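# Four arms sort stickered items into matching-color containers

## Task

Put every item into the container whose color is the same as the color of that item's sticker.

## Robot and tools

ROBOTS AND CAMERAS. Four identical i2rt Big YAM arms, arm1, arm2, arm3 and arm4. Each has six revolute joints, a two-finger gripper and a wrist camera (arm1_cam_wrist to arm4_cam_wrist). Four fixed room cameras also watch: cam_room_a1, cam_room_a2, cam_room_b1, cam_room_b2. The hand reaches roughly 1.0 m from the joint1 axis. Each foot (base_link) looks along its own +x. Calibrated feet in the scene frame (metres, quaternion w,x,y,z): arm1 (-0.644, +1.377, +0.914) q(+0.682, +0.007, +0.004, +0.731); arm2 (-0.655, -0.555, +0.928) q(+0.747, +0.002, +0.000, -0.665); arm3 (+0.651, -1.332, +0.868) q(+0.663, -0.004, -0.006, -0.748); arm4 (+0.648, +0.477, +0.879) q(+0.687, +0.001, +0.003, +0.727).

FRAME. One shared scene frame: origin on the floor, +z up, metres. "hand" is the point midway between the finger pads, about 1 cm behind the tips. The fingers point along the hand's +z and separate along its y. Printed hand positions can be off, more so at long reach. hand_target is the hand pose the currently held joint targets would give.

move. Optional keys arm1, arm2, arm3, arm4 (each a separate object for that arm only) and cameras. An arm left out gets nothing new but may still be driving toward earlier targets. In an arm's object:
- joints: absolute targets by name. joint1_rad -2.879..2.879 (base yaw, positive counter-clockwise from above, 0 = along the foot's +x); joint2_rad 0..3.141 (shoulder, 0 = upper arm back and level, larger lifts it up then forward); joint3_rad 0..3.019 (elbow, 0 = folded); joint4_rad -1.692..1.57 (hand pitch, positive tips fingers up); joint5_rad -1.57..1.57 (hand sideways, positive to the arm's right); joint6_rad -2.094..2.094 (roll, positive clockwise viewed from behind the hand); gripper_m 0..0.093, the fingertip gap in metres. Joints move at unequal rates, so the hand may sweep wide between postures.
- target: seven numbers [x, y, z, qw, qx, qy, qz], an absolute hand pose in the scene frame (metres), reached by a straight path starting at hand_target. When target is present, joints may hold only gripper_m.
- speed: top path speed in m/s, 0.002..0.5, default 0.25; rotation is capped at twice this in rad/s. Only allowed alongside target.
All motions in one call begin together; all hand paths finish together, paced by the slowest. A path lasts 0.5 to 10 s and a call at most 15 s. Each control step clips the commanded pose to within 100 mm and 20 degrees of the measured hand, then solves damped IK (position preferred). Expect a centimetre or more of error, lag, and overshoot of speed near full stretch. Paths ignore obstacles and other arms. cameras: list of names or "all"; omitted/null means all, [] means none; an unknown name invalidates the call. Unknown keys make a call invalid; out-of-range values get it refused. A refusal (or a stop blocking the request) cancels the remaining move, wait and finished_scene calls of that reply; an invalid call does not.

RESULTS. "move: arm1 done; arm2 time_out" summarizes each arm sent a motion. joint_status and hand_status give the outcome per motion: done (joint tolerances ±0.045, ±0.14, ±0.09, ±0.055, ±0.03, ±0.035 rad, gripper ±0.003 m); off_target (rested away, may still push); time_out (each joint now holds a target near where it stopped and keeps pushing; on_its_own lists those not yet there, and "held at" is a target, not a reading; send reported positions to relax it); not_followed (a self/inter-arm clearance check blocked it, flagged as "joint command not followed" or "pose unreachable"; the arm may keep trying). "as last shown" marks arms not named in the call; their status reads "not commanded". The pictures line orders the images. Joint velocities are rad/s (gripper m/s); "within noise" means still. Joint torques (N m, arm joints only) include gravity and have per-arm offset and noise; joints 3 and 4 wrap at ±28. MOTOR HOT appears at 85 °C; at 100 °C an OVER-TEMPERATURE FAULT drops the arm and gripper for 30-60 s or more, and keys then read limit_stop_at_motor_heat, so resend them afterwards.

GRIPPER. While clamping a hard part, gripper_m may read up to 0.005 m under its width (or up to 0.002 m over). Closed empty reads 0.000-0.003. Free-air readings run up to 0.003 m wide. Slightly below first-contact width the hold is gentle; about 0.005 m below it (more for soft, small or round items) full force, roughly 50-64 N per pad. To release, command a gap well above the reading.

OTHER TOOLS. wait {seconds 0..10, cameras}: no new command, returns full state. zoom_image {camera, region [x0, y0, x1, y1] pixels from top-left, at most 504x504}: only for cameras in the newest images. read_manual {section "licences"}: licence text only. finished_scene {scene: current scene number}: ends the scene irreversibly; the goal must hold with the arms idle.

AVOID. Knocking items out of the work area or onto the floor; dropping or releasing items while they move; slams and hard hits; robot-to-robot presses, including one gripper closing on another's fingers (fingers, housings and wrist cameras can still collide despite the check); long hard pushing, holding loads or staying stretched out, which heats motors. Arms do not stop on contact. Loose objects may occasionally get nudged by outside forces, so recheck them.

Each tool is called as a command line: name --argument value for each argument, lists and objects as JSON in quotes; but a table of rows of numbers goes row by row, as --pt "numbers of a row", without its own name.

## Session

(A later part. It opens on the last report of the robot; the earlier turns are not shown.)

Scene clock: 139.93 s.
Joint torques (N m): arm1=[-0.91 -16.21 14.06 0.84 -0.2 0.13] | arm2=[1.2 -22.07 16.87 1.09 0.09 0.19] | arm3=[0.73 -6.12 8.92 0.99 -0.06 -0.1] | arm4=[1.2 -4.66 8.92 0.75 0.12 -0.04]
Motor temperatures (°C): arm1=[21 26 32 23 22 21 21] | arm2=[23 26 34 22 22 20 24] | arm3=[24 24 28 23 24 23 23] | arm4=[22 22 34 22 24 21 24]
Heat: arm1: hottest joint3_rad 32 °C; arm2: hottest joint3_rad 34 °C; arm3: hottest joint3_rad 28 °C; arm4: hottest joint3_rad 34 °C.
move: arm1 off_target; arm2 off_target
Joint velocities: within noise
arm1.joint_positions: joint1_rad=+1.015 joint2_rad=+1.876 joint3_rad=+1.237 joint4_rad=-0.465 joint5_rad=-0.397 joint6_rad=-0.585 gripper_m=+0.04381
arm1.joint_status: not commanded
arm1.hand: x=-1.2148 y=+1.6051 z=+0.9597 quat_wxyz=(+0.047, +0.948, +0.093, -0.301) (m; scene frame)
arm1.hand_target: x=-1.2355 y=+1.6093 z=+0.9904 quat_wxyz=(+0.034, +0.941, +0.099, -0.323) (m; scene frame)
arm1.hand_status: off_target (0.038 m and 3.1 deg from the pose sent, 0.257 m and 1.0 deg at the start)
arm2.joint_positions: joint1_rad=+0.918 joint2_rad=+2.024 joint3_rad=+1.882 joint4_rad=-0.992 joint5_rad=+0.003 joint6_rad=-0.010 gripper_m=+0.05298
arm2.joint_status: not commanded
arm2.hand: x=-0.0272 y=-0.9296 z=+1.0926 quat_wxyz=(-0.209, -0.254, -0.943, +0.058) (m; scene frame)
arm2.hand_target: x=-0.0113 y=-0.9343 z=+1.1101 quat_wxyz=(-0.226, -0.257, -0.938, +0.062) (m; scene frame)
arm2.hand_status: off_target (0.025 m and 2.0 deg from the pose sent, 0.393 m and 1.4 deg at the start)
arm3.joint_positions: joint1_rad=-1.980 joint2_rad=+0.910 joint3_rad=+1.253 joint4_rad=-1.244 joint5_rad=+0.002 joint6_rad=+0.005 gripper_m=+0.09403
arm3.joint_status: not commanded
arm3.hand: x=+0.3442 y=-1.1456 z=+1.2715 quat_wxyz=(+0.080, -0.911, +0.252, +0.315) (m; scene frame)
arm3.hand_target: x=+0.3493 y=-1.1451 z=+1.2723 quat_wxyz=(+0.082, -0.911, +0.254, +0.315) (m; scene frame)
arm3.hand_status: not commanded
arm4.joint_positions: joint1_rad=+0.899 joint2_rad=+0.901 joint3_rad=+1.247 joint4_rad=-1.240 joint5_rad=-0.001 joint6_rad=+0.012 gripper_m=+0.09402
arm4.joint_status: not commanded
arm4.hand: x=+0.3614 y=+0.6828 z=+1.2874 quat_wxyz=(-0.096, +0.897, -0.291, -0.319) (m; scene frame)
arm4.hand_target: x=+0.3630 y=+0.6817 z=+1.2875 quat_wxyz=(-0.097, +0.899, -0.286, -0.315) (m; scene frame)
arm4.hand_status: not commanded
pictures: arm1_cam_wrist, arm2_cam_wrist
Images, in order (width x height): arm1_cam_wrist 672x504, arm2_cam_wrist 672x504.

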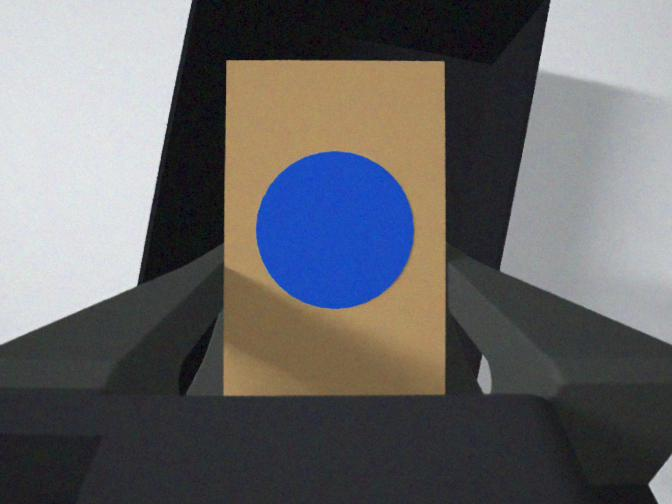

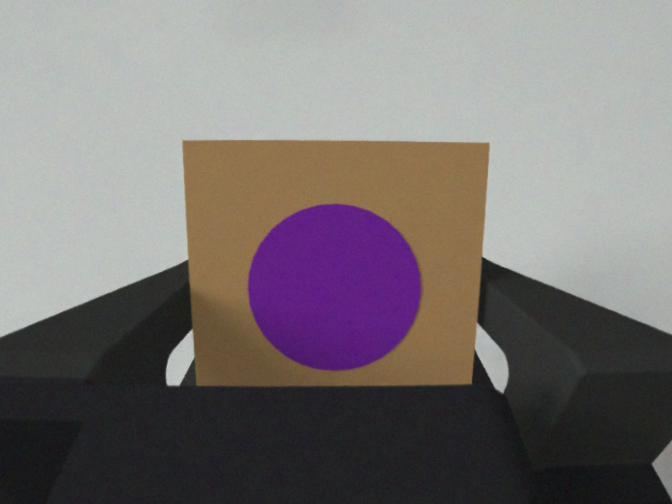

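move --arm1 '{"joints":{"joint2_rad":0.9,"joint3_rad":1.25,"joint4_rad":-1.27,"joint5_rad":0,"joint6_rad":0}}' --arm2 '{"target":[-0.01,-0.935,1.055,0.2272,0.2560,0.9355,-0.062],"speed":0.1}' --cameras '[]'

move --arm1 '{"joints":{"joint1_rad":-2.248}}' --arm2 '{"target":[-0.01,-0.935,1.03,0.2272,0.2560,0.9355,-0.062],"speed":0.06}' --cameras '[]'

move --arm1 '{"target":[-0.349,1.172,1.11,0.3096,0.2828,0.9026,-0.0970],"speed":0.3}' --cameras '["cam_room_a1","cam_room_b1"]'

Scene clock: 148.60 s.
Joint torques (N m): arm1=[-0.5 -0.85 12.36 1.13 0.11 0.15] | arm2=[1.26 -21.83 10.58 2.65 0.1 0.19] | arm3=[0.79 -6.07 8.98 0.91 -0.06 -0.11] | arm4=[0.67 -4.42 9.05 0.58 0.12 -0.08]
Motor temperatures (°C): arm1=[21 26 33 23 22 21 22] | arm2=[23 26 35 22 22 20 24] | arm3=[24 24 28 23 24 23 23] | arm4=[22 22 34 22 24 21 24]
Heat: arm1: hottest joint3_rad 33 °C; arm2: hottest joint3_rad 35 °C; arm3: hottest joint3_rad 28 °C; arm4: hottest joint3_rad 34 °C.
move: arm1 done; arm2 off_target
Joint velocities: within noise
arm1.joint_positions: joint1_rad=+1.017 joint2_rad=+0.893 joint3_rad=+1.237 joint4_rad=-1.261 joint5_rad=-0.002 joint6_rad=-0.009 gripper_m=+0.04381
arm1.joint_status: all done
arm1.hand: x=-0.9436 y=+1.5380 z=+1.3207 quat_wxyz=(-0.077, +0.918, -0.224, -0.319) (m; scene frame)
arm1.hand_target: x=-0.9458 y=+1.5361 z=+1.3241 quat_wxyz=(-0.075, +0.918, -0.224, -0.318) (m; scene frame)
arm1.hand_status: not commanded
arm2.joint_positions: joint1_rad=+0.918 joint2_rad=+2.046 joint3_rad=+1.854 joint4_rad=-0.893 joint5_rad=+0.003 joint6_rad=-0.010 gripper_m=+0.05298
arm2.joint_status: not commanded
arm2.hand: x=-0.0150 y=-0.9368 z=+1.0735 quat_wxyz=(-0.231, -0.253, -0.937, +0.064) (m; scene frame)
arm2.hand_target: x=-0.0106 y=-0.9348 z=+1.0551 quat_wxyz=(-0.227, -0.256, -0.937, +0.062) (m; scene frame)
arm2.hand_status: off_target (0.019 m and 0.6 deg from the pose sent, 0.042 m and 2.3 deg at the start)
arm3, arm4: as last shown
pictures: none
No camera images: "cameras" was empty.

Scene clock: 151.03 s.
Joint torques (N m): arm1=[-1.73 -3.31 12.45 1.16 -0.04 0.1] | arm2=[1.32 -21.89 10.33 2.56 0.1 0.18] | arm3=[0.67 -5.89 8.94 0.95 -0.05 -0.1] | arm4=[0.38 -4.37 8.95 0.76 0.12 -0.09]
Motor temperatures (°C): arm1=[21 25 33 23 22 21 22] | arm2=[23 26 34 22 22 20 24] | arm3=[24 24 28 23 24 23 23] | arm4=[22 22 34 22 24 21 24]
Heat: arm1: hottest joint3_rad 33 °C; arm2: hottest joint3_rad 34 °C; arm3: hottest joint3_rad 28 °C; arm4: hottest joint3_rad 34 °C.
move: arm1 done; arm2 off_target
Joint velocities: within noise
arm1.joint_positions: joint1_rad=-2.244 joint2_rad=+0.911 joint3_rad=+1.237 joint4_rad=-1.261 joint5_rad=+0.002 joint6_rad=-0.007 gripper_m=+0.04381
arm1.joint_status: all done
arm1.hand: x=-0.3490 y=+1.1760 z=+1.3045 quat_wxyz=(-0.290, -0.280, -0.910, +0.096) (m; scene frame)
arm1.hand_target: x=-0.3527 y=+1.1773 z=+1.3139 quat_wxyz=(-0.298, -0.283, -0.906, +0.097) (m; scene frame)
arm1.hand_status: not commanded
arm2.joint_positions: joint1_rad=+0.918 joint2_rad=+2.060 joint3_rad=+1.817 joint4_rad=-0.836 joint5_rad=+0.003 joint6_rad=-0.010 gripper_m=+0.05298
arm2.joint_status: not commanded
arm2.hand: x=-0.0138 y=-0.9375 z=+1.0522 quat_wxyz=(-0.234, -0.253, -0.936, +0.065) (m; scene frame)
arm2.hand_target: x=-0.0107 y=-0.9347 z=+1.0303 quat_wxyz=(-0.228, -0.256, -0.937, +0.062) (m; scene frame)
arm2.hand_status: off_target (0.023 m and 1.0 deg from the pose sent, 0.044 m and 0.6 deg at the start)
arm3, arm4: as last shown
pictures: none
No camera images: "cameras" was empty.

Scene clock: 152.47 s.
Joint torques (N m): arm1=[-3.02 -1.67 12.89 2.19 -0.05 0.07] | arm2=[1.32 -21.6 10.3 2.56 0.09 0.18] | arm3=[0.79 -5.95 8.94 0.95 -0.06 -0.11] | arm4=[1.08 -4.54 9.02 0.66 0.11 -0.07]
Motor temperatures (°C): arm1=[21 25 33 23 22 21 22] | arm2=[23 26 34 22 22 20 24] | arm3=[24 24 28 23 24 23 23] | arm4=[22 22 34 22 24 21 24]
Heat: arm1: hottest joint3_rad 33 °C; arm2: hottest joint3_rad 34 °C; arm3: hottest joint3_rad 28 °C; arm4: hottest joint3_rad 34 °C.
move: arm1 off_target
Joint velocities: within noise
arm1.joint_positions: joint1_rad=-2.245 joint2_rad=+0.859 joint3_rad=+0.664 joint4_rad=-0.736 joint5_rad=-0.009 joint6_rad=-0.007 gripper_m=+0.04381
arm1.joint_status: not commanded
arm1.hand: x=-0.3544 y=+1.1800 z=+1.0997 quat_wxyz=(-0.294, -0.278, -0.910, +0.092) (m; scene frame)
arm1.hand_target: x=-0.3493 y=+1.1722 z=+1.1102 quat_wxyz=(-0.310, -0.283, -0.903, +0.097) (m; scene frame)
arm1.hand_status: off_target (0.014 m and 2.1 deg from the pose sent, 0.194 m and 2.5 deg at the start)
arm2, arm3, arm4: as last shown
pictures: cam_room_a1, cam_room_b1
Images, in order (width x height): cam_room_a1 672x504, cam_room_b1 672x504.

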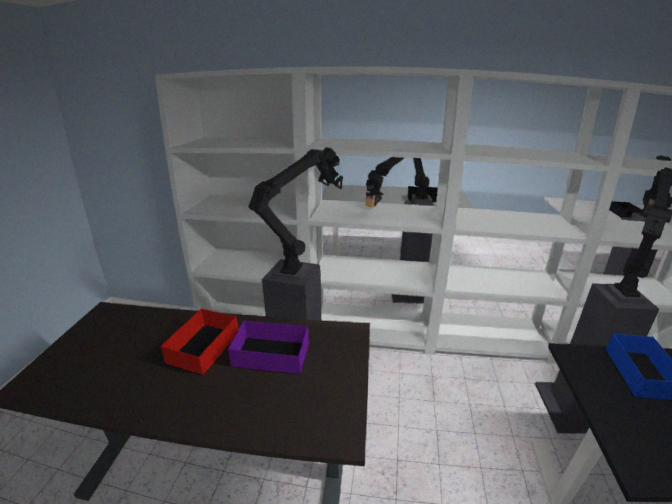

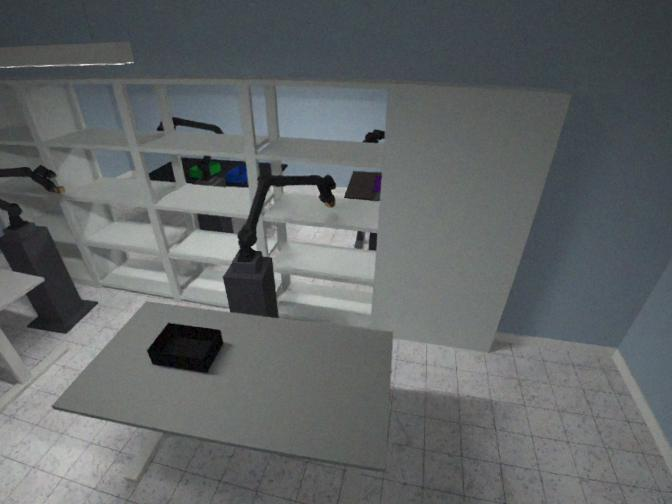

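move --arm1 '{"target":[0.0,0.927,1.11,0.3096,0.2828,0.9026,-0.0970],"speed":0.25}' --arm2 '{"target":[-0.01,-0.935,1.01,0.2257,0.2565,0.9367,-0.0617],"speed":0.06}' --cameras '[]'

move --arm1 '{"target":[0.0,0.927,1.06,0.3096,0.2828,0.9026,-0.0970],"speed":0.1}' --arm2 '{"target":[-0.01,-0.935,0.995,0.2257,0.2565,0.9367,-0.0617],"speed":0.05}' --cameras '["arm2_cam_wrist","cam_room_a1"]'

Scene clock: 161.47 s.
Joint torques (N m): arm1=[-2.61 -19.55 17.66 0.94 0.01 0.08] | arm2=[1.32 -21.66 10.07 2.59 0.11 0.18] | arm3=[0.73 -5.89 8.96 0.92 -0.07 -0.11] | arm4=[1.03 -4.07 9.01 0.64 0.13 -0.08]
Motor temperatures (°C): arm1=[21 25 34 23 22 21 22] | arm2=[23 27 33 22 22 20 24] | arm3=[24 24 28 23 24 23 23] | arm4=[22 22 34 22 24 21 24]
Heat: arm1: hottest joint3_rad 34 °C; arm2: hottest joint3_rad 33 °C; arm3: hottest joint3_rad 28 °C; arm4: hottest joint3_rad 34 °C.
move: arm1 off_target; arm2 off_target
Joint velocities: within noise
arm1.joint_positions: joint1_rad=-2.245 joint2_rad=+2.016 joint3_rad=+1.834 joint4_rad=-0.771 joint5_rad=-0.009 joint6_rad=-0.007 gripper_m=+0.04381
arm1.joint_status: not commanded
arm1.hand: x=-0.0118 y=+0.9428 z=+1.0766 quat_wxyz=(-0.284, -0.279, -0.913, +0.089) (m; scene frame)
arm1.hand_target: x=-0.0020 y=+0.9284 z=+1.1103 quat_wxyz=(-0.310, -0.283, -0.902, +0.097) (m; scene frame)
arm1.hand_status: off_target (0.039 m and 3.4 deg from the pose sent, 0.436 m and 2.1 deg at the start)
arm2.joint_positions: joint1_rad=+0.918 joint2_rad=+2.075 joint3_rad=+1.796 joint4_rad=-0.798 joint5_rad=+0.003 joint6_rad=-0.010 gripper_m=+0.05298
arm2.joint_status: not commanded
arm2.hand: x=-0.0127 y=-0.9380 z=+1.0354 quat_wxyz=(-0.235, -0.253, -0.936, +0.065) (m; scene frame)
arm2.hand_target: x=-0.0109 y=-0.9347 z=+1.0103 quat_wxyz=(-0.226, -0.257, -0.938, +0.062) (m; scene frame)
arm2.hand_status: off_target (0.026 m and 1.2 deg from the pose sent, 0.042 m and 1.2 deg at the start)
arm3, arm4: as last shown
pictures: none
No camera images: "cameras" was empty.

Scene clock: 162.63 s.
Joint torques (N m): arm1=[-2.49 -19.02 11.95 2.17 0.02 0.11] | arm2=[1.2 -21.83 10.06 2.59 0.11 0.19] | arm3=[0.79 -5.95 8.96 0.94 -0.06 -0.1] | arm4=[1.2 -4.54 8.96 0.66 0.12 -0.05]
Motor temperatures (°C): arm1=[21 25 34 23 22 21 22] | arm2=[23 27 33 22 22 20 24] | arm3=[24 24 28 23 24 23 23] | arm4=[22 22 34 22 24 21 24]
Heat: arm1: hottest joint3_rad 34 °C; arm2: hottest joint3_rad 33 °C; arm3: hottest joint3_rad 28 °C; arm4: hottest joint3_rad 34 °C.
move: arm1 done; arm2 off_target
Joint velocities: within noise
arm1.joint_positions: joint1_rad=-2.245 joint2_rad=+2.045 joint3_rad=+1.821 joint4_rad=-0.692 joint5_rad=-0.009 joint6_rad=-0.007 gripper_m=+0.04381
arm1.joint_status: not commanded
arm1.hand: x=-0.0016 y=+0.9356 z=+1.0591 quat_wxyz=(-0.300, -0.277, -0.908, +0.094) (m; scene frame)
arm1.hand_target: x=-0.0002 y=+0.9271 z=+1.0601 quat_wxyz=(-0.310, -0.283, -0.903, +0.097) (m; scene frame)
arm1.hand_status: done (0.009 m and 1.4 deg from the pose sent, 0.026 m and 3.3 deg at the start)
arm2.joint_positions: joint1_rad=+0.918 joint2_rad=+2.091 joint3_rad=+1.777 joint4_rad=-0.767 joint5_rad=+0.003 joint6_rad=-0.010 gripper_m=+0.05298
arm2.joint_status: not commanded
arm2.hand: x=-0.0125 y=-0.9381 z=+1.0182 quat_wxyz=(-0.234, -0.253, -0.937, +0.065) (m; scene frame)
arm2.hand_target: x=-0.0108 y=-0.9347 z=+0.9953 quat_wxyz=(-0.226, -0.257, -0.938, +0.062) (m; scene frame)
arm2.hand_status: off_target (0.024 m and 1.1 deg from the pose sent, 0.041 m and 1.2 deg at the start)
arm3, arm4: as last shown
pictures: arm2_cam_wrist, cam_room_a1
Images, in order (width x height): arm2_cam_wrist 672x504, cam_room_a1 672x504.

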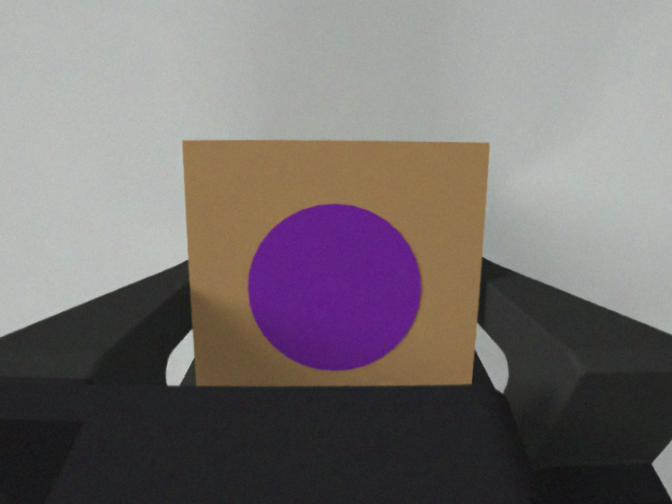

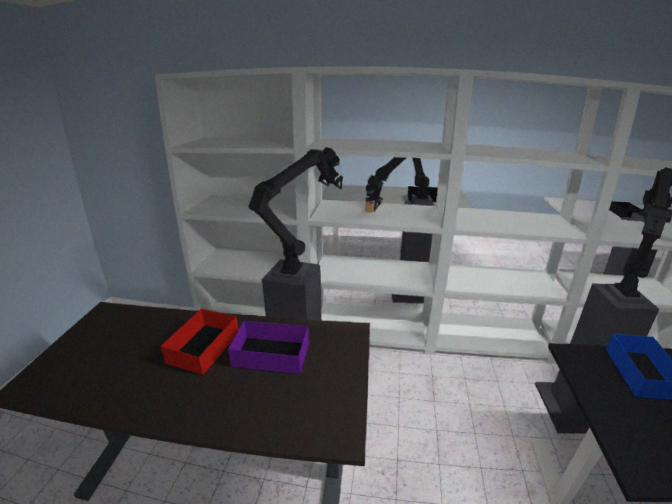

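move --arm1 '{"target":[0.0,0.927,1.02,0.3096,0.2828,0.9026,-0.0970],"speed":0.06}' --arm2 '{"target":[-0.01,-0.935,0.986,0.2257,0.2565,0.9367,-0.0617],"speed":0.03}' --cameras '[]'

move --arm1 '{"target":[0.0,0.927,1.005,0.3096,0.2828,0.9026,-0.0970],"speed":0.04}' --arm2 '{"target":[-0.01,-0.935,0.98,0.2257,0.2565,0.9367,-0.0617],"speed":0.03}' --cameras '["arm1_cam_wrist"]'

Scene clock: 168.20 s.
Joint torques (N m): arm1=[-2.14 -18.73 11.55 2.19 0.08 0.1] | arm2=[1.2 -21.66 9.88 2.52 0.11 0.18] | arm3=[0.79 -5.95 8.96 0.95 -0.05 -0.09] | arm4=[1.03 -4.66 9.07 0.76 0.11 -0.07]
Motor temperatures (°C): arm1=[21 26 34 23 21 21 22] | arm2=[23 27 33 22 22 20 24] | arm3=[24 24 28 23 24 23 23] | arm4=[22 22 35 22 24 21 24]
Heat: arm1: hottest joint3_rad 34 °C; arm2: hottest joint3_rad 33 °C; arm3: hottest joint3_rad 28 °C; arm4: hottest joint3_rad 35 °C.
move: arm1 done; arm2 off_target
Joint velocities: within noise
arm1.joint_positions: joint1_rad=-2.245 joint2_rad=+2.076 joint3_rad=+1.765 joint4_rad=-0.603 joint5_rad=-0.009 joint6_rad=-0.007 gripper_m=+0.04381
arm1.joint_status: not commanded
arm1.hand: x=-0.0013 y=+0.9351 z=+1.0199 quat_wxyz=(-0.301, -0.277, -0.907, +0.094) (m; scene frame)
arm1.hand_target: x=-0.0001 y=+0.9271 z=+1.0200 quat_wxyz=(-0.310, -0.283, -0.903, +0.097) (m; scene frame)
arm1.hand_status: done (0.008 m and 1.3 deg from the pose sent, 0.040 m and 1.4 deg at the start)
arm2.joint_positions: joint1_rad=+0.918 joint2_rad=+2.096 joint3_rad=+1.768 joint4_rad=-0.747 joint5_rad=+0.003 joint6_rad=-0.010 gripper_m=+0.05298
arm2.joint_status: not commanded
arm2.hand: x=-0.0116 y=-0.9386 z=+1.0126 quat_wxyz=(-0.236, -0.253, -0.936, +0.066) (m; scene frame)
arm2.hand_target: x=-0.0109 y=-0.9347 z=+0.9865 quat_wxyz=(-0.226, -0.257, -0.938, +0.062) (m; scene frame)
arm2.hand_status: off_target (0.027 m and 1.3 deg from the pose sent, 0.032 m and 1.1 deg at the start)
arm3, arm4: as last shown
pictures: none
No camera images: "cameras" was empty.

Scene clock: 169.20 s.
Joint torques (N m): arm1=[-2.78 -18.55 11.32 2.18 0.02 0.09] | arm2=[1.26 -21.07 9.54 2.58 0.11 0.18] | arm3=[0.62 -5.71 8.94 0.98 -0.05 -0.1] | arm4=[0.97 -4.6 9.01 0.57 0.13 -0.09]
Motor temperatures (°C): arm1=[21 26 34 23 21 21 22] | arm2=[23 27 33 22 22 20 24] | arm3=[24 24 28 23 24 23 23] | arm4=[22 22 35 22 24 21 24]
Heat: arm1: hottest joint3_rad 34 °C; arm2: hottest joint3_rad 33 °C; arm3: hottest joint3_rad 28 °C; arm4: hottest joint3_rad 35 °C.
move: arm1 done; arm2 off_target
Joint velocities: within noise
arm1.joint_positions: joint1_rad=-2.245 joint2_rad=+2.087 joint3_rad=+1.749 joint4_rad=-0.571 joint5_rad=-0.009 joint6_rad=-0.007 gripper_m=+0.04381
arm1.joint_status: not commanded
arm1.hand: x=-0.0008 y=+0.9346 z=+1.0086 quat_wxyz=(-0.304, -0.277, -0.907, +0.095) (m; scene frame)
arm1.hand_target: x=-0.0002 y=+0.9271 z=+1.0049 quat_wxyz=(-0.309, -0.283, -0.903, +0.097) (m; scene frame)
arm1.hand_status: done (0.008 m and 1.1 deg from the pose sent, 0.017 m and 1.3 deg at the start)
arm2.joint_positions: joint1_rad=+0.918 joint2_rad=+2.096 joint3_rad=+1.765 joint4_rad=-0.735 joint5_rad=+0.003 joint6_rad=-0.010 gripper_m=+0.05298
arm2.joint_status: not commanded
arm2.hand: x=-0.0103 y=-0.9394 z=+1.0124 quat_wxyz=(-0.240, -0.252, -0.935, +0.067) (m; scene frame)
arm2.hand_target: x=-0.0112 y=-0.9345 z=+0.9807 quat_wxyz=(-0.226, -0.257, -0.938, +0.062) (m; scene frame)
arm2.hand_status: off_target (0.033 m and 1.8 deg from the pose sent, 0.033 m and 1.3 deg at the start)
arm3, arm4: as last shown
pictures: arm1_cam_wrist
Images, in order (width x height): arm1_cam_wrist 672x504.

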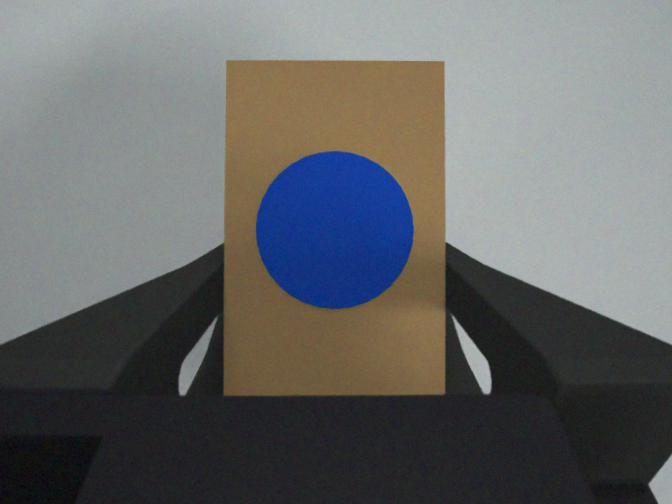

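move --arm1 '{"target":[0.0,0.927,0.992,0.3096,0.2828,0.9026,-0.0970],"speed":0.04}' --arm2 '{"target":[-0.01,-0.935,0.985,0.2062,0.2578,0.9423,-0.0564],"speed":0.03}' --cameras '["arm1_cam_wrist","cam_room_a1"]'

Scene clock: 176.83 s.
Joint torques (N m): arm1=[-2.08 -17.67 10.8 2.14 0.05 0.12] | arm2=[1.2 -19.84 13.48 0.58 0.1 0.17] | arm3=[0.62 -5.89 8.96 0.98 -0.06 -0.1] | arm4=[0.56 -4.48 9.14 0.72 0.09 -0.1]
Motor temperatures (°C): arm1=[21 26 34 23 21 21 22] | arm2=[23 27 33 22 22 20 24] | arm3=[24 24 28 23 24 23 23] | arm4=[22 22 35 22 24 21 24]
Heat: arm1: hottest joint3_rad 34 °C; arm2: hottest joint3_rad 33 °C; arm3: hottest joint3_rad 28 °C; arm4: hottest joint3_rad 35 °C.
move: arm1 off_target; arm2 off_target
Joint velocities: within noise
arm1.joint_positions: joint1_rad=-2.245 joint2_rad=+2.092 joint3_rad=+1.740 joint4_rad=-0.544 joint5_rad=-0.009 joint6_rad=-0.006 gripper_m=+0.04381
arm1.joint_status: not commanded
arm1.hand: x=+0.0012 y=+0.9333 z=+1.0043 quat_wxyz=(-0.310, -0.277, -0.905, +0.097) (m; scene frame)
arm1.hand_target: x=-0.0003 y=+0.9272 z=+0.9921 quat_wxyz=(-0.310, -0.283, -0.903, +0.097) (m; scene frame)
arm1.hand_status: off_target (0.014 m and 0.7 deg from the pose sent, 0.018 m and 1.1 deg at the start)
arm2.joint_positions: joint1_rad=+0.918 joint2_rad=+2.097 joint3_rad=+1.767 joint4_rad=-0.763 joint5_rad=+0.003 joint6_rad=-0.008 gripper_m=+0.05298
arm2.joint_status: not commanded
arm2.hand: x=-0.0148 y=-0.9367 z=+1.0102 quat_wxyz=(-0.228, -0.254, -0.938, +0.063) (m; scene frame)
arm2.hand_target: x=-0.0112 y=-0.9345 z=+0.9851 quat_wxyz=(-0.207, -0.258, -0.942, +0.057) (m; scene frame)
arm2.hand_status: off_target (0.026 m and 2.7 deg from the pose sent, 0.028 m and 4.2 deg at the start)
arm3.joint_positions: joint1_rad=-1.980 joint2_rad=+0.910 joint3_rad=+1.253 joint4_rad=-1.244 joint5_rad=+0.002 joint6_rad=+0.005 gripper_m=+0.09403
arm3.joint_status: not commanded
arm3.hand: x=+0.3442 y=-1.1456 z=+1.2715 quat_wxyz=(+0.080, -0.911, +0.252, +0.315) (m; scene frame)
arm3.hand_target: x=+0.3493 y=-1.1451 z=+1.2723 quat_wxyz=(+0.082, -0.911, +0.254, +0.315) (m; scene frame)
arm3.hand_status: not commanded
arm4.joint_positions: joint1_rad=+0.899 joint2_rad=+0.901 joint3_rad=+1.247 joint4_rad=-1.240 joint5_rad=-0.001 joint6_rad=+0.012 gripper_m=+0.09402
arm4.joint_status: not commanded
arm4.hand: x=+0.3614 y=+0.6828 z=+1.2874 quat_wxyz=(-0.096, +0.897, -0.291, -0.319) (m; scene frame)
arm4.hand_target: x=+0.3630 y=+0.6817 z=+1.2875 quat_wxyz=(-0.097, +0.899, -0.286, -0.315) (m; scene frame)
arm4.hand_status: not commanded
pictures: arm1_cam_wrist, cam_room_a1
Images, in order (width x height): arm1_cam_wrist 672x504, cam_room_a1 672x504.

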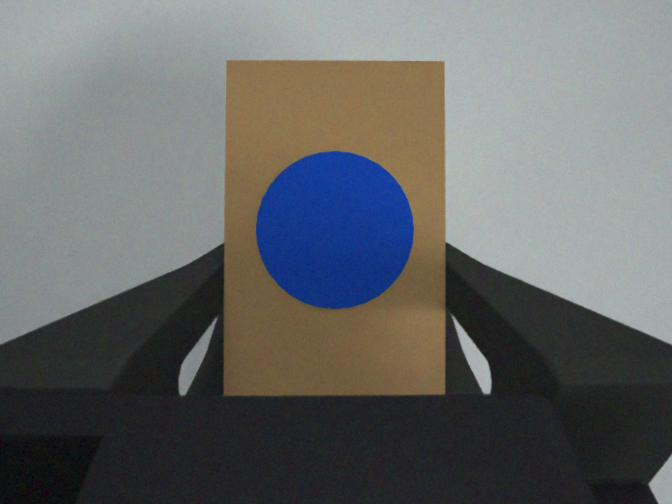

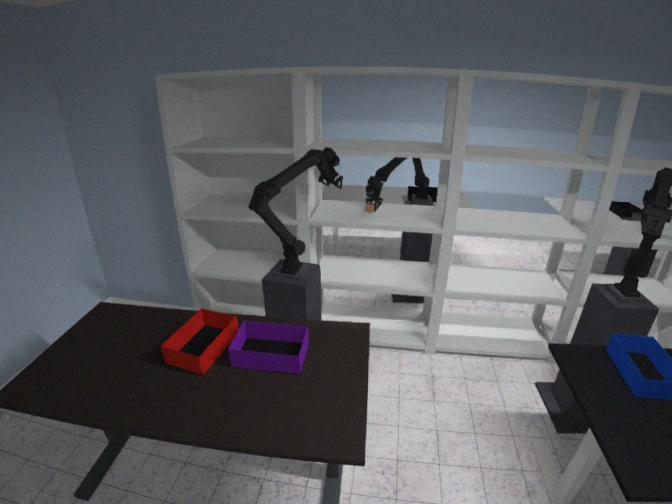

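move --arm1 '{"joints":{"gripper_m":0.085}}' --arm2 '{"joints":{"gripper_m":0.09}}' --cameras '["arm1_cam_wrist","arm2_cam_wrist"]'

move --arm1 '{"target":[0.0,0.927,1.12,0.3096,0.2828,0.9026,-0.0970],"speed":0.15}' --arm2 '{"target":[-0.01,-0.935,1.13,0.2249,0.2566,0.9379,-0.0615],"speed":0.15}' --cameras '["arm1_cam_wrist","arm2_cam_wrist"]'

Scene clock: 183.47 s.
Joint torques (N m): arm1=[-3.14 -17.38 10.65 2.19 0.03 0.11] | arm2=[1.55 -19.9 13.39 0.95 -0.19 0.13] | arm3=[0.56 -6.01 8.99 0.95 -0.07 -0.1] | arm4=[0.73 -4.89 9.07 0.77 0.14 -0.09]
Motor temperatures (°C): arm1=[21 27 34 23 21 21 22] | arm2=[23 27 34 22 22 20 24] | arm3=[24 24 28 23 24 23 23] | arm4=[22 22 35 22 24 21 24]
Heat: arm1: hottest joint3_rad 34 °C; arm2: hottest joint3_rad 34 °C; arm3: hottest joint3_rad 28 °C; arm4: hottest joint3_rad 35 °C.
move: arm1 done; arm2 done
Joint velocities: within noise
arm1.joint_positions: joint1_rad=-2.245 joint2_rad=+2.092 joint3_rad=+1.740 joint4_rad=-0.544 joint5_rad=-0.009 joint6_rad=-0.006 gripper_m=+0.08496
arm1.joint_status: all done
arm1.hand: x=+0.0011 y=+0.9333 z=+1.0040 quat_wxyz=(-0.310, -0.277, -0.905, +0.097) (m; scene frame)
arm1.hand_target: x=-0.0003 y=+0.9273 z=+0.9919 quat_wxyz=(-0.309, -0.283, -0.903, +0.097) (m; scene frame)
arm1.hand_status: not commanded
arm2.joint_positions: joint1_rad=+0.915 joint2_rad=+2.098 joint3_rad=+1.768 joint4_rad=-0.772 joint5_rad=+0.009 joint6_rad=-0.004 gripper_m=+0.08993
arm2.joint_status: all done
arm2.hand: x=-0.0180 y=-0.9387 z=+1.0087 quat_wxyz=(-0.223, -0.258, -0.938, +0.065) (m; scene frame)
arm2.hand_target: x=-0.0111 y=-0.9343 z=+0.9852 quat_wxyz=(-0.207, -0.258, -0.942, +0.057) (m; scene frame)
arm2.hand_status: not commanded
arm3, arm4: as last shown
pictures: arm1_cam_wrist, arm2_cam_wrist
Images, in order (width x height): arm1_cam_wrist 672x504, arm2_cam_wrist 672x504.

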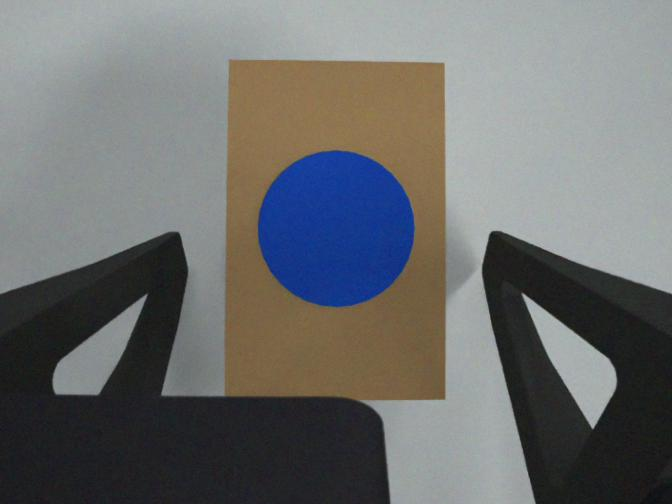

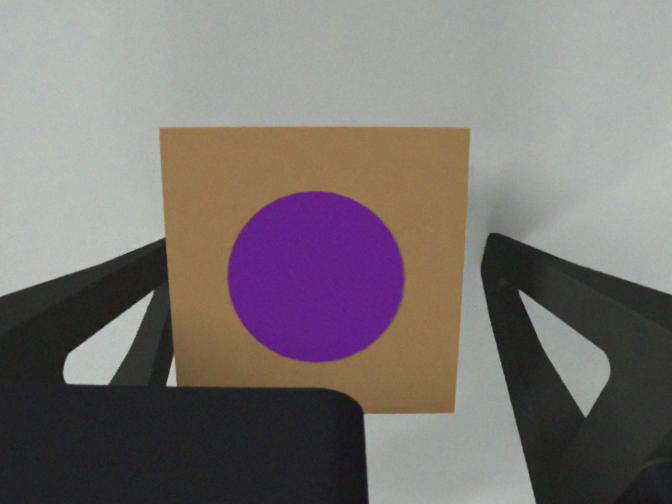

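Scene clock: 185.17 s.
Joint torques (N m): arm1=[-2.26 -20.37 16.54 0.84 0.03 0.04] | arm2=[1.55 -23.47 15.5 1.03 -0.15 0.13] | arm3=[0.67 -5.95 8.99 0.95 -0.06 -0.11] | arm4=[0.79 -4.48 8.95 0.76 0.11 -0.07]
Motor temperatures (°C): arm1=[21 27 34 23 21 21 22] | arm2=[23 27 34 22 22 20 24] | arm3=[24 24 28 23 24 23 23] | arm4=[22 22 35 22 24 21 24]
Heat: arm1: hottest joint3_rad 34 °C; arm2: hottest joint3_rad 34 °C; arm3: hottest joint3_rad 28 °C; arm4: hottest joint3_rad 35 °C.
move: arm1 off_target; arm2 off_target
Joint velocities: within noise
arm1.joint_positions: joint1_rad=-2.245 joint2_rad=+2.027 joint3_rad=+1.872 joint4_rad=-0.795 joint5_rad=-0.009 joint6_rad=-0.002 gripper_m=+0.08496
arm1.joint_status: not commanded
arm1.hand: x=-0.0071 y=+0.9396 z=+1.0847 quat_wxyz=(-0.285, -0.281, -0.912, +0.088) (m; scene frame)
arm1.hand_target: x=-0.0015 y=+0.9281 z=+1.1201 quat_wxyz=(-0.310, -0.283, -0.903, +0.097) (m; scene frame)
arm1.hand_status: off_target (0.038 m and 3.2 deg from the pose sent, 0.116 m and 0.7 deg at the start)
arm2.joint_positions: joint1_rad=+0.915 joint2_rad=+2.037 joint3_rad=+1.949 joint4_rad=-1.043 joint5_rad=+0.008 joint6_rad=-0.004 gripper_m=+0.08994
arm2.joint_status: not commanded
arm2.hand: x=-0.0229 y=-0.9360 z=+1.1098 quat_wxyz=(-0.209, -0.259, -0.941, +0.061) (m; scene frame)
arm2.hand_target: x=-0.0108 y=-0.9344 z=+1.1301 quat_wxyz=(-0.225, -0.256, -0.938, +0.062) (m; scene frame)
arm2.hand_status: off_target (0.024 m and 1.8 deg from the pose sent, 0.121 m and 0.5 deg at the start)
arm3, arm4: as last shown
pictures: arm1_cam_wrist, arm2_cam_wrist
Images, in order (width x height): arm1_cam_wrist 672x504, arm2_cam_wrist 672x504.

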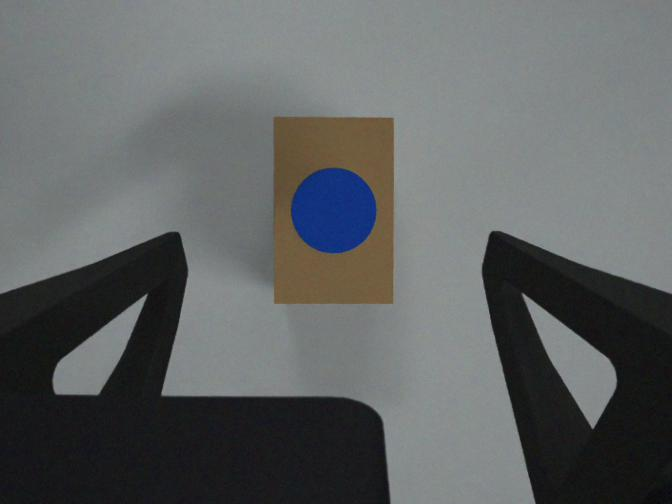

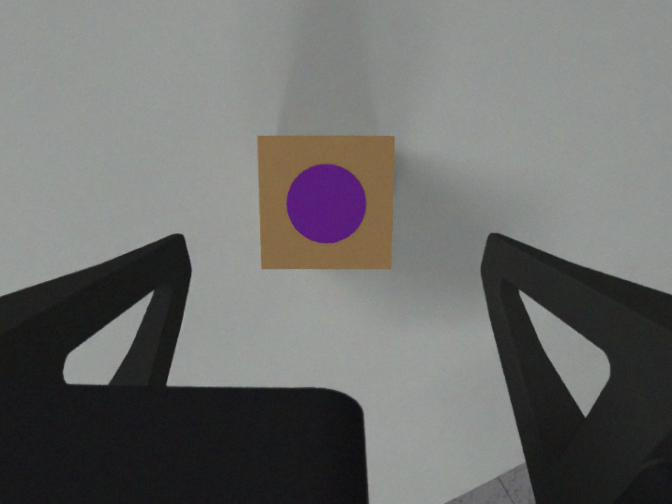

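move --arm1 '{"target":[-0.349,1.172,1.15,0.3096,0.2828,0.9026,-0.0970],"speed":0.3}' --arm2 '{"target":[-0.345,-0.738,1.15,0.2249,0.2566,0.9379,-0.0615],"speed":0.3}' --arm3 '{"target":[0.341,-1.148,1.14,0.0859,-0.9121,0.2504,0.3129],"speed":0.25}' --arm4 '{"target":[0.354,0.684,1.14,0.0981,-0.9016,0.2860,0.3093],"speed":0.25}' --cameras '[]'

move --arm1 '{"joints":{"joint1_rad":-1.0}}' --arm2 '{"joints":{"joint1_rad":-0.2}}' --arm3 '{"target":[-0.01,-0.94,1.14,0.0859,-0.9121,0.2504,0.3129],"speed":0.25}' --arm4 '{"target":[0.0,0.934,1.14,0.0981,-0.9016,0.2860,0.3093],"speed":0.25}' --cameras '["arm3_cam_wrist","arm4_cam_wrist"]'

Scene clock: 198.53 s.
Joint torques (N m): arm1=[-2.37 -1.08 11.95 1.01 -0.05 0] | arm2=[1.44 -6.12 10.36 1.16 -0.06 0.16] | arm3=[2.49 -5.71 9.24 1.85 0.12 0] | arm4=[1.08 -5.19 9.47 1.54 0.23 -0.01]
Motor temperatures (°C): arm1=[21 27 37 23 21 21 22] | arm2=[23 28 36 22 22 20 24] | arm3=[24 24 28 23 24 23 23] | arm4=[22 22 35 22 24 21 24]
Heat: arm1: hottest joint3_rad 37 °C; arm2: hottest joint3_rad 36 °C; arm3: hottest joint3_rad 28 °C; arm4: hottest joint3_rad 35 °C.
move: arm1 done; arm2 off_target; arm3 done; arm4 done
Joint velocities: within noise
arm1.joint_positions: joint1_rad=-2.245 joint2_rad=+0.835 joint3_rad=+0.774 joint4_rad=-0.818 joint5_rad=-0.010 joint6_rad=-0.002 gripper_m=+0.08496
arm1.joint_status: not commanded
arm1.hand: x=-0.3465 y=+1.1749 z=+1.1533 quat_wxyz=(-0.318, -0.278, -0.901, +0.098) (m; scene frame)
arm1.hand_target: x=-0.3490 y=+1.1721 z=+1.1501 quat_wxyz=(-0.310, -0.283, -0.903, +0.097) (m; scene frame)
arm1.hand_status: done (0.005 m and 1.1 deg from the pose sent, 0.418 m and 3.2 deg at the start)
arm2.joint_positions: joint1_rad=+0.918 joint2_rad=+0.976 joint3_rad=+0.885 joint4_rad=-0.976 joint5_rad=+0.008 joint6_rad=-0.004 gripper_m=+0.08994
arm2.joint_status: not commanded
arm2.hand: x=-0.3427 y=-0.7441 z=+1.1604 quat_wxyz=(-0.240, -0.256, -0.934, +0.069) (m; scene frame)
arm2.hand_target: x=-0.3452 y=-0.7381 z=+1.1501 quat_wxyz=(-0.225, -0.257, -0.938, +0.062) (m; scene frame)
arm2.hand_status: off_target (0.012 m and 2.0 deg from the pose sent, 0.380 m and 1.9 deg at the start)
arm3.joint_positions: joint1_rad=-1.980 joint2_rad=+0.862 joint3_rad=+0.877 joint4_rad=-0.938 joint5_rad=+0.019 joint6_rad=+0.005 gripper_m=+0.09403
arm3.joint_status: not commanded
arm3.hand: x=+0.3445 y=-1.1442 z=+1.1362 quat_wxyz=(+0.085, -0.914, +0.255, +0.302) (m; scene frame)
arm3.hand_target: x=+0.3411 y=-1.1480 z=+1.1399 quat_wxyz=(+0.086, -0.912, +0.250, +0.313) (m; scene frame)
arm3.hand_status: done (0.006 m and 1.4 deg from the pose sent, 0.132 m and 0.7 deg at the start)
arm4.joint_positions: joint1_rad=+0.904 joint2_rad=+0.872 joint3_rad=+0.838 joint4_rad=-0.909 joint5_rad=+0.008 joint6_rad=+0.012 gripper_m=+0.09402
arm4.joint_status: not commanded
arm4.hand: x=+0.3579 y=+0.6840 z=+1.1321 quat_wxyz=(-0.092, +0.905, -0.293, -0.296) (m; scene frame)
arm4.hand_target: x=+0.3541 y=+0.6840 z=+1.1399 quat_wxyz=(-0.098, +0.902, -0.286, -0.309) (m; scene frame)
arm4.hand_status: done (0.009 m and 1.9 deg from the pose sent, 0.148 m and 1.4 deg at the start)
pictures: none
No camera images: "cameras" was empty.

Scene clock: 201.20 s.
Joint torques (N m): arm1=[-0.91 -1.38 12.05 1.02 0.06 -0.02] | arm2=[0.73 -6.24 10.4 1.16 -0.02 0.16] | arm3=[1.55 -23.41 14.38 0.81 -0.08 -0.1] | arm4=[1.2 -23.12 13.14 0.69 0.02 -0.08]
Motor temperatures (°C): arm1=[21 27 36 23 21 21 22] | arm2=[23 28 35 22 22 20 24] | arm3=[24 24 29 23 24 23 23] | arm4=[22 22 35 22 24 21 24]
Heat: arm1: hottest joint3_rad 36 °C; arm2: hottest joint3_rad 35 °C; arm3: hottest joint3_rad 29 °C; arm4: hottest joint3_rad 35 °C.
move: arm1 done; arm2 done; arm3 off_target; arm4 off_target
Joint velocities: within noise
arm1.joint_positions: joint1_rad=-1.004 joint2_rad=+0.836 joint3_rad=+0.774 joint4_rad=-0.818 joint5_rad=-0.013 joint6_rad=-0.002 gripper_m=+0.08498
arm1.joint_status: all done
arm1.hand: x=-0.3543 y=+1.5897 z=+1.1539 quat_wxyz=(-0.313, +0.296, -0.895, -0.115) (m; scene frame)
arm1.hand_target: x=-0.3555 y=+1.5902 z=+1.1513 quat_wxyz=(-0.306, +0.299, -0.897, -0.112) (m; scene frame)
arm1.hand_status: not commanded
arm2.joint_positions: joint1_rad=-0.199 joint2_rad=+0.976 joint3_rad=+0.885 joint4_rad=-0.976 joint5_rad=+0.007 joint6_rad=-0.004 gripper_m=+0.08994
arm2.joint_status: all done
arm2.hand: x=-0.6870 y=-0.9197 z=+1.1592 quat_wxyz=(-0.166, -0.712, -0.657, +0.184) (m; scene frame)
arm2.hand_target: x=-0.6870 y=-0.9144 z=+1.1489 quat_wxyz=(-0.155, -0.718, -0.656, +0.172) (m; scene frame)
arm2.hand_status: not commanded
arm3.joint_positions: joint1_rad=-1.980 joint2_rad=+1.961 joint3_rad=+1.954 joint4_rad=-0.940 joint5_rad=+0.017 joint6_rad=+0.005 gripper_m=+0.09403
arm3.joint_status: not commanded
arm3.hand: x=+0.0015 y=-0.9440 z=+1.1144 quat_wxyz=(+0.081, -0.918, +0.256, +0.292) (m; scene frame)
arm3.hand_target: x=-0.0087 y=-0.9408 z=+1.1401 quat_wxyz=(+0.086, -0.912, +0.250, +0.313) (m; scene frame)
arm3.hand_status: off_target (0.028 m and 2.6 deg from the pose sent, 0.409 m and 1.4 deg at the start)
arm4.joint_positions: joint1_rad=+0.904 joint2_rad=+2.041 joint3_rad=+2.060 joint4_rad=-0.954 joint5_rad=+0.008 joint6_rad=+0.012 gripper_m=+0.09402
arm4.joint_status: not commanded
arm4.hand: x=+0.0092 y=+0.9276 z=+1.1273 quat_wxyz=(-0.094, +0.903, -0.293, -0.299) (m; scene frame)
arm4.hand_target: x=+0.0008 y=+0.9336 z=+1.1400 quat_wxyz=(-0.098, +0.901, -0.286, -0.310) (m; scene frame)
arm4.hand_status: off_target (0.017 m and 1.5 deg from the pose sent, 0.437 m and 1.9 deg at the start)
pictures: arm3_cam_wrist, arm4_cam_wrist
Images, in order (width x height): arm3_cam_wrist 672x504, arm4_cam_wrist 672x504.

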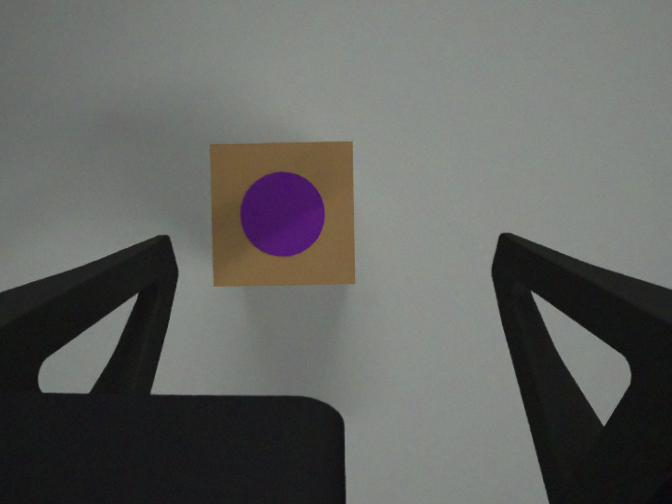

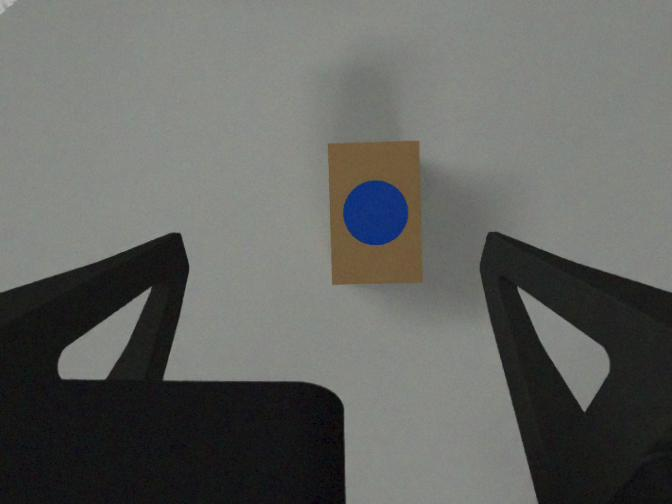

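move --arm3 '{"target":[-0.035,-0.953,1.085,0.0859,-0.9121,0.2504,0.3129],"speed":0.15}' --arm4 '{"target":[-0.004,0.963,1.085,0.0981,-0.9016,0.2860,0.3093],"speed":0.15}' --cameras '["arm3_cam_wrist","arm4_cam_wrist"]'

Scene clock: 213.40 s.
Joint torques (N m): arm1=[-1.14 -1.08 11.86 1.11 0.06 0.05] | arm2=[0.62 -6.18 10.37 1.16 -0.02 0.15] | arm3=[2.37 -24.06 9.78 1.85 0.14 0.01] | arm4=[0.91 -23.71 11.04 1.52 -0.07 -0.09]
Motor temperatures (°C): arm1=[21 26 36 23 21 21 22] | arm2=[23 27 34 22 22 20 23] | arm3=[24 24 30 23 24 23 23] | arm4=[22 23 39 22 24 21 24]
Heat: arm1: hottest joint3_rad 36 °C; arm2: hottest joint3_rad 34 °C; arm3: hottest joint3_rad 30 °C; arm4: hottest joint3_rad 39 °C.
move: arm3 done; arm4 off_target
Joint velocities: within noise
arm1, arm2: as last shown
arm3.joint_positions: joint1_rad=-1.952 joint2_rad=+2.014 joint3_rad=+1.954 joint4_rad=-0.852 joint5_rad=+0.033 joint6_rad=+0.019 gripper_m=+0.09403
arm3.joint_status: not commanded
arm3.hand: x=-0.0277 y=-0.9490 z=+1.0880 quat_wxyz=(+0.086, -0.914, +0.251, +0.308) (m; scene frame)
arm3.hand_target: x=-0.0349 y=-0.9532 z=+1.0850 quat_wxyz=(+0.086, -0.912, +0.250, +0.313) (m; scene frame)
arm3.hand_status: done (0.009 m and 0.6 deg from the pose sent, 0.048 m and 2.6 deg at the start)
arm4.joint_positions: joint1_rad=+0.874 joint2_rad=+2.112 joint3_rad=+2.060 joint4_rad=-0.884 joint5_rad=-0.008 joint6_rad=-0.010 gripper_m=+0.09402
arm4.joint_status: not commanded
arm4.hand: x=+0.0046 y=+0.9566 z=+1.0831 quat_wxyz=(-0.094, +0.903, -0.294, -0.299) (m; scene frame)
arm4.hand_target: x=-0.0037 y=+0.9627 z=+1.0852 quat_wxyz=(-0.098, +0.901, -0.286, -0.310) (m; scene frame)
arm4.hand_status: off_target (0.011 m and 1.6 deg from the pose sent, 0.057 m and 1.5 deg at the start)
pictures: arm3_cam_wrist, arm4_cam_wrist
Images, in order (width x height): arm3_cam_wrist 672x504, arm4_cam_wrist 672x504.

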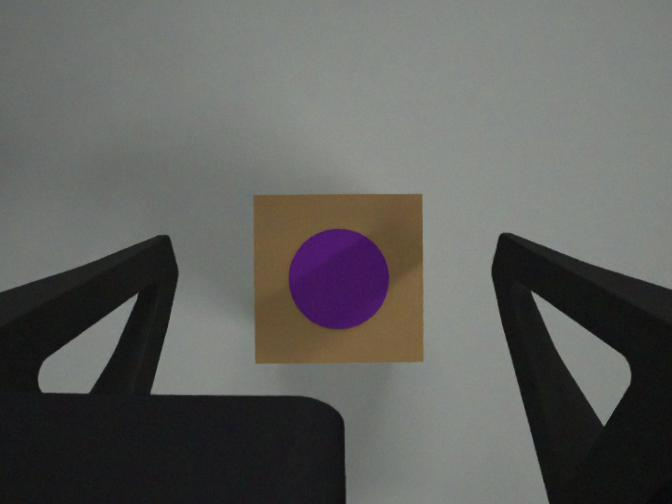

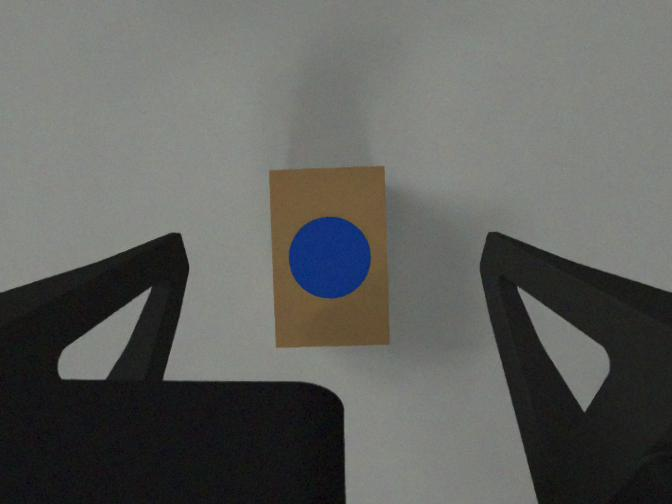

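move --arm3 '{"target":[-0.032,-0.952,1.03,0.0859,-0.9121,0.2504,0.3129],"speed":0.12}' --arm4 '{"target":[-0.004,0.963,1.03,0.0981,-0.9016,0.2860,0.3093],"speed":0.12}' --cameras '[]'

move --arm3 '{"target":[-0.032,-0.952,0.998,0.0859,-0.9121,0.2504,0.3129],"speed":0.1}' --arm4 '{"target":[-0.004,0.963,0.998,0.0981,-0.9016,0.2860,0.3093],"speed":0.1}' --cameras '["arm3_cam_wrist","arm4_cam_wrist"]'

Scene clock: 222.07 s.
Joint torques (N m): arm1=[-1.55 -0.85 11.9 0.99 0.11 0] | arm2=[0.62 -6.07 10.37 1.18 -0.02 0.16] | arm3=[1.85 -23.59 9.05 1.88 0.03 -0.01] | arm4=[1.2 -22.95 9.35 1.52 -0.08 -0.1]
Motor temperatures (°C): arm1=[21 26 35 23 21 21 22] | arm2=[23 27 33 22 22 20 23] | arm3=[24 25 30 23 24 23 23] | arm4=[22 25 39 22 24 21 24]
Heat: arm1: hottest joint3_rad 35 °C; arm2: hottest joint3_rad 33 °C; arm3: hottest joint3_rad 30 °C; arm4: hottest joint3_rad 39 °C.
move: arm3 done; arm4 off_target
Joint velocities: within noise
arm1, arm2: as last shown
arm3.joint_positions: joint1_rad=-1.952 joint2_rad=+2.027 joint3_rad=+1.841 joint4_rad=-0.717 joint5_rad=+0.033 joint6_rad=+0.019 gripper_m=+0.09403
arm3.joint_status: not commanded
arm3.hand: x=-0.0277 y=-0.9497 z=+1.0389 quat_wxyz=(+0.087, -0.912, +0.251, +0.313) (m; scene frame)
arm3.hand_target: x=-0.0319 y=-0.9522 z=+1.0300 quat_wxyz=(+0.086, -0.912, +0.250, +0.313) (m; scene frame)
arm3.hand_status: done (0.010 m and 0.2 deg from the pose sent, 0.058 m and 0.6 deg at the start)
arm4.joint_positions: joint1_rad=+0.874 joint2_rad=+2.124 joint3_rad=+1.970 joint4_rad=-0.755 joint5_rad=-0.008 joint6_rad=-0.011 gripper_m=+0.09402
arm4.joint_status: not commanded
arm4.hand: x=+0.0006 y=+0.9593 z=+1.0451 quat_wxyz=(-0.098, +0.899, -0.292, -0.311) (m; scene frame)
arm4.hand_target: x=-0.0036 y=+0.9626 z=+1.0302 quat_wxyz=(-0.098, +0.902, -0.286, -0.309) (m; scene frame)
arm4.hand_status: off_target (0.016 m and 0.8 deg from the pose sent, 0.054 m and 1.6 deg at the start)
pictures: none
No camera images: "cameras" was empty.

Scene clock: 223.10 s.
Joint torques (N m): arm1=[-0.97 -0.5 11.84 0.88 0.08 0] | arm2=[0.73 -6.12 10.4 1.18 -0.01 0.16] | arm3=[1.85 -22.18 8.27 1.78 0.05 -0.04] | arm4=[0.67 -23.65 9.2 1.7 -0.06 -0.08]
Motor temperatures (°C): arm1=[21 26 35 23 21 21 22] | arm2=[23 27 33 22 22 20 23] | arm3=[24 25 30 23 24 23 23] | arm4=[22 25 39 22 24 21 24]
Heat: arm1: hottest joint3_rad 35 °C; arm2: hottest joint3_rad 33 °C; arm3: hottest joint3_rad 30 °C; arm4: hottest joint3_rad 39 °C.
move: arm3 off_target; arm4 off_target
Joint velocities: within noise
arm1, arm2: as last shown
arm3.joint_positions: joint1_rad=-1.952 joint2_rad=+2.033 joint3_rad=+1.797 joint4_rad=-0.641 joint5_rad=+0.032 joint6_rad=+0.022 gripper_m=+0.09401
arm3.joint_status: not commanded
arm3.hand: x=-0.0301 y=-0.9487 z=+1.0226 quat_wxyz=(+0.089, -0.908, +0.251, +0.324) (m; scene frame)
arm3.hand_target: x=-0.0313 y=-0.9524 z=+0.9983 quat_wxyz=(+0.086, -0.912, +0.250, +0.313) (m; scene frame)
arm3.hand_status: off_target (0.025 m and 1.5 deg from the pose sent, 0.041 m and 0.2 deg at the start)
arm4.joint_positions: joint1_rad=+0.874 joint2_rad=+2.142 joint3_rad=+1.921 joint4_rad=-0.684 joint5_rad=-0.009 joint6_rad=-0.011 gripper_m=+0.09402
arm4.joint_status: not commanded
arm4.hand: x=-0.0002 y=+0.9596 z=+1.0155 quat_wxyz=(-0.098, +0.899, -0.292, -0.312) (m; scene frame)
arm4.hand_target: x=-0.0035 y=+0.9625 z=+0.9980 quat_wxyz=(-0.098, +0.902, -0.286, -0.309) (m; scene frame)
arm4.hand_status: off_target (0.018 m and 0.8 deg from the pose sent, 0.047 m and 0.8 deg at the start)
pictures: arm3_cam_wrist, arm4_cam_wrist
Images, in order (width x height): arm3_cam_wrist 672x504, arm4_cam_wrist 672x504.

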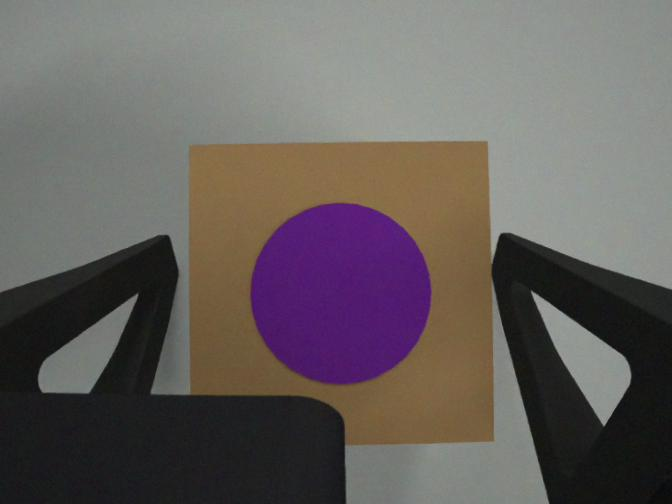

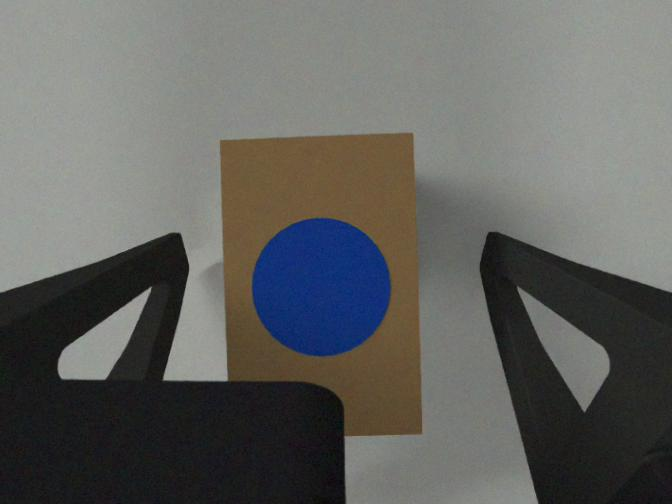

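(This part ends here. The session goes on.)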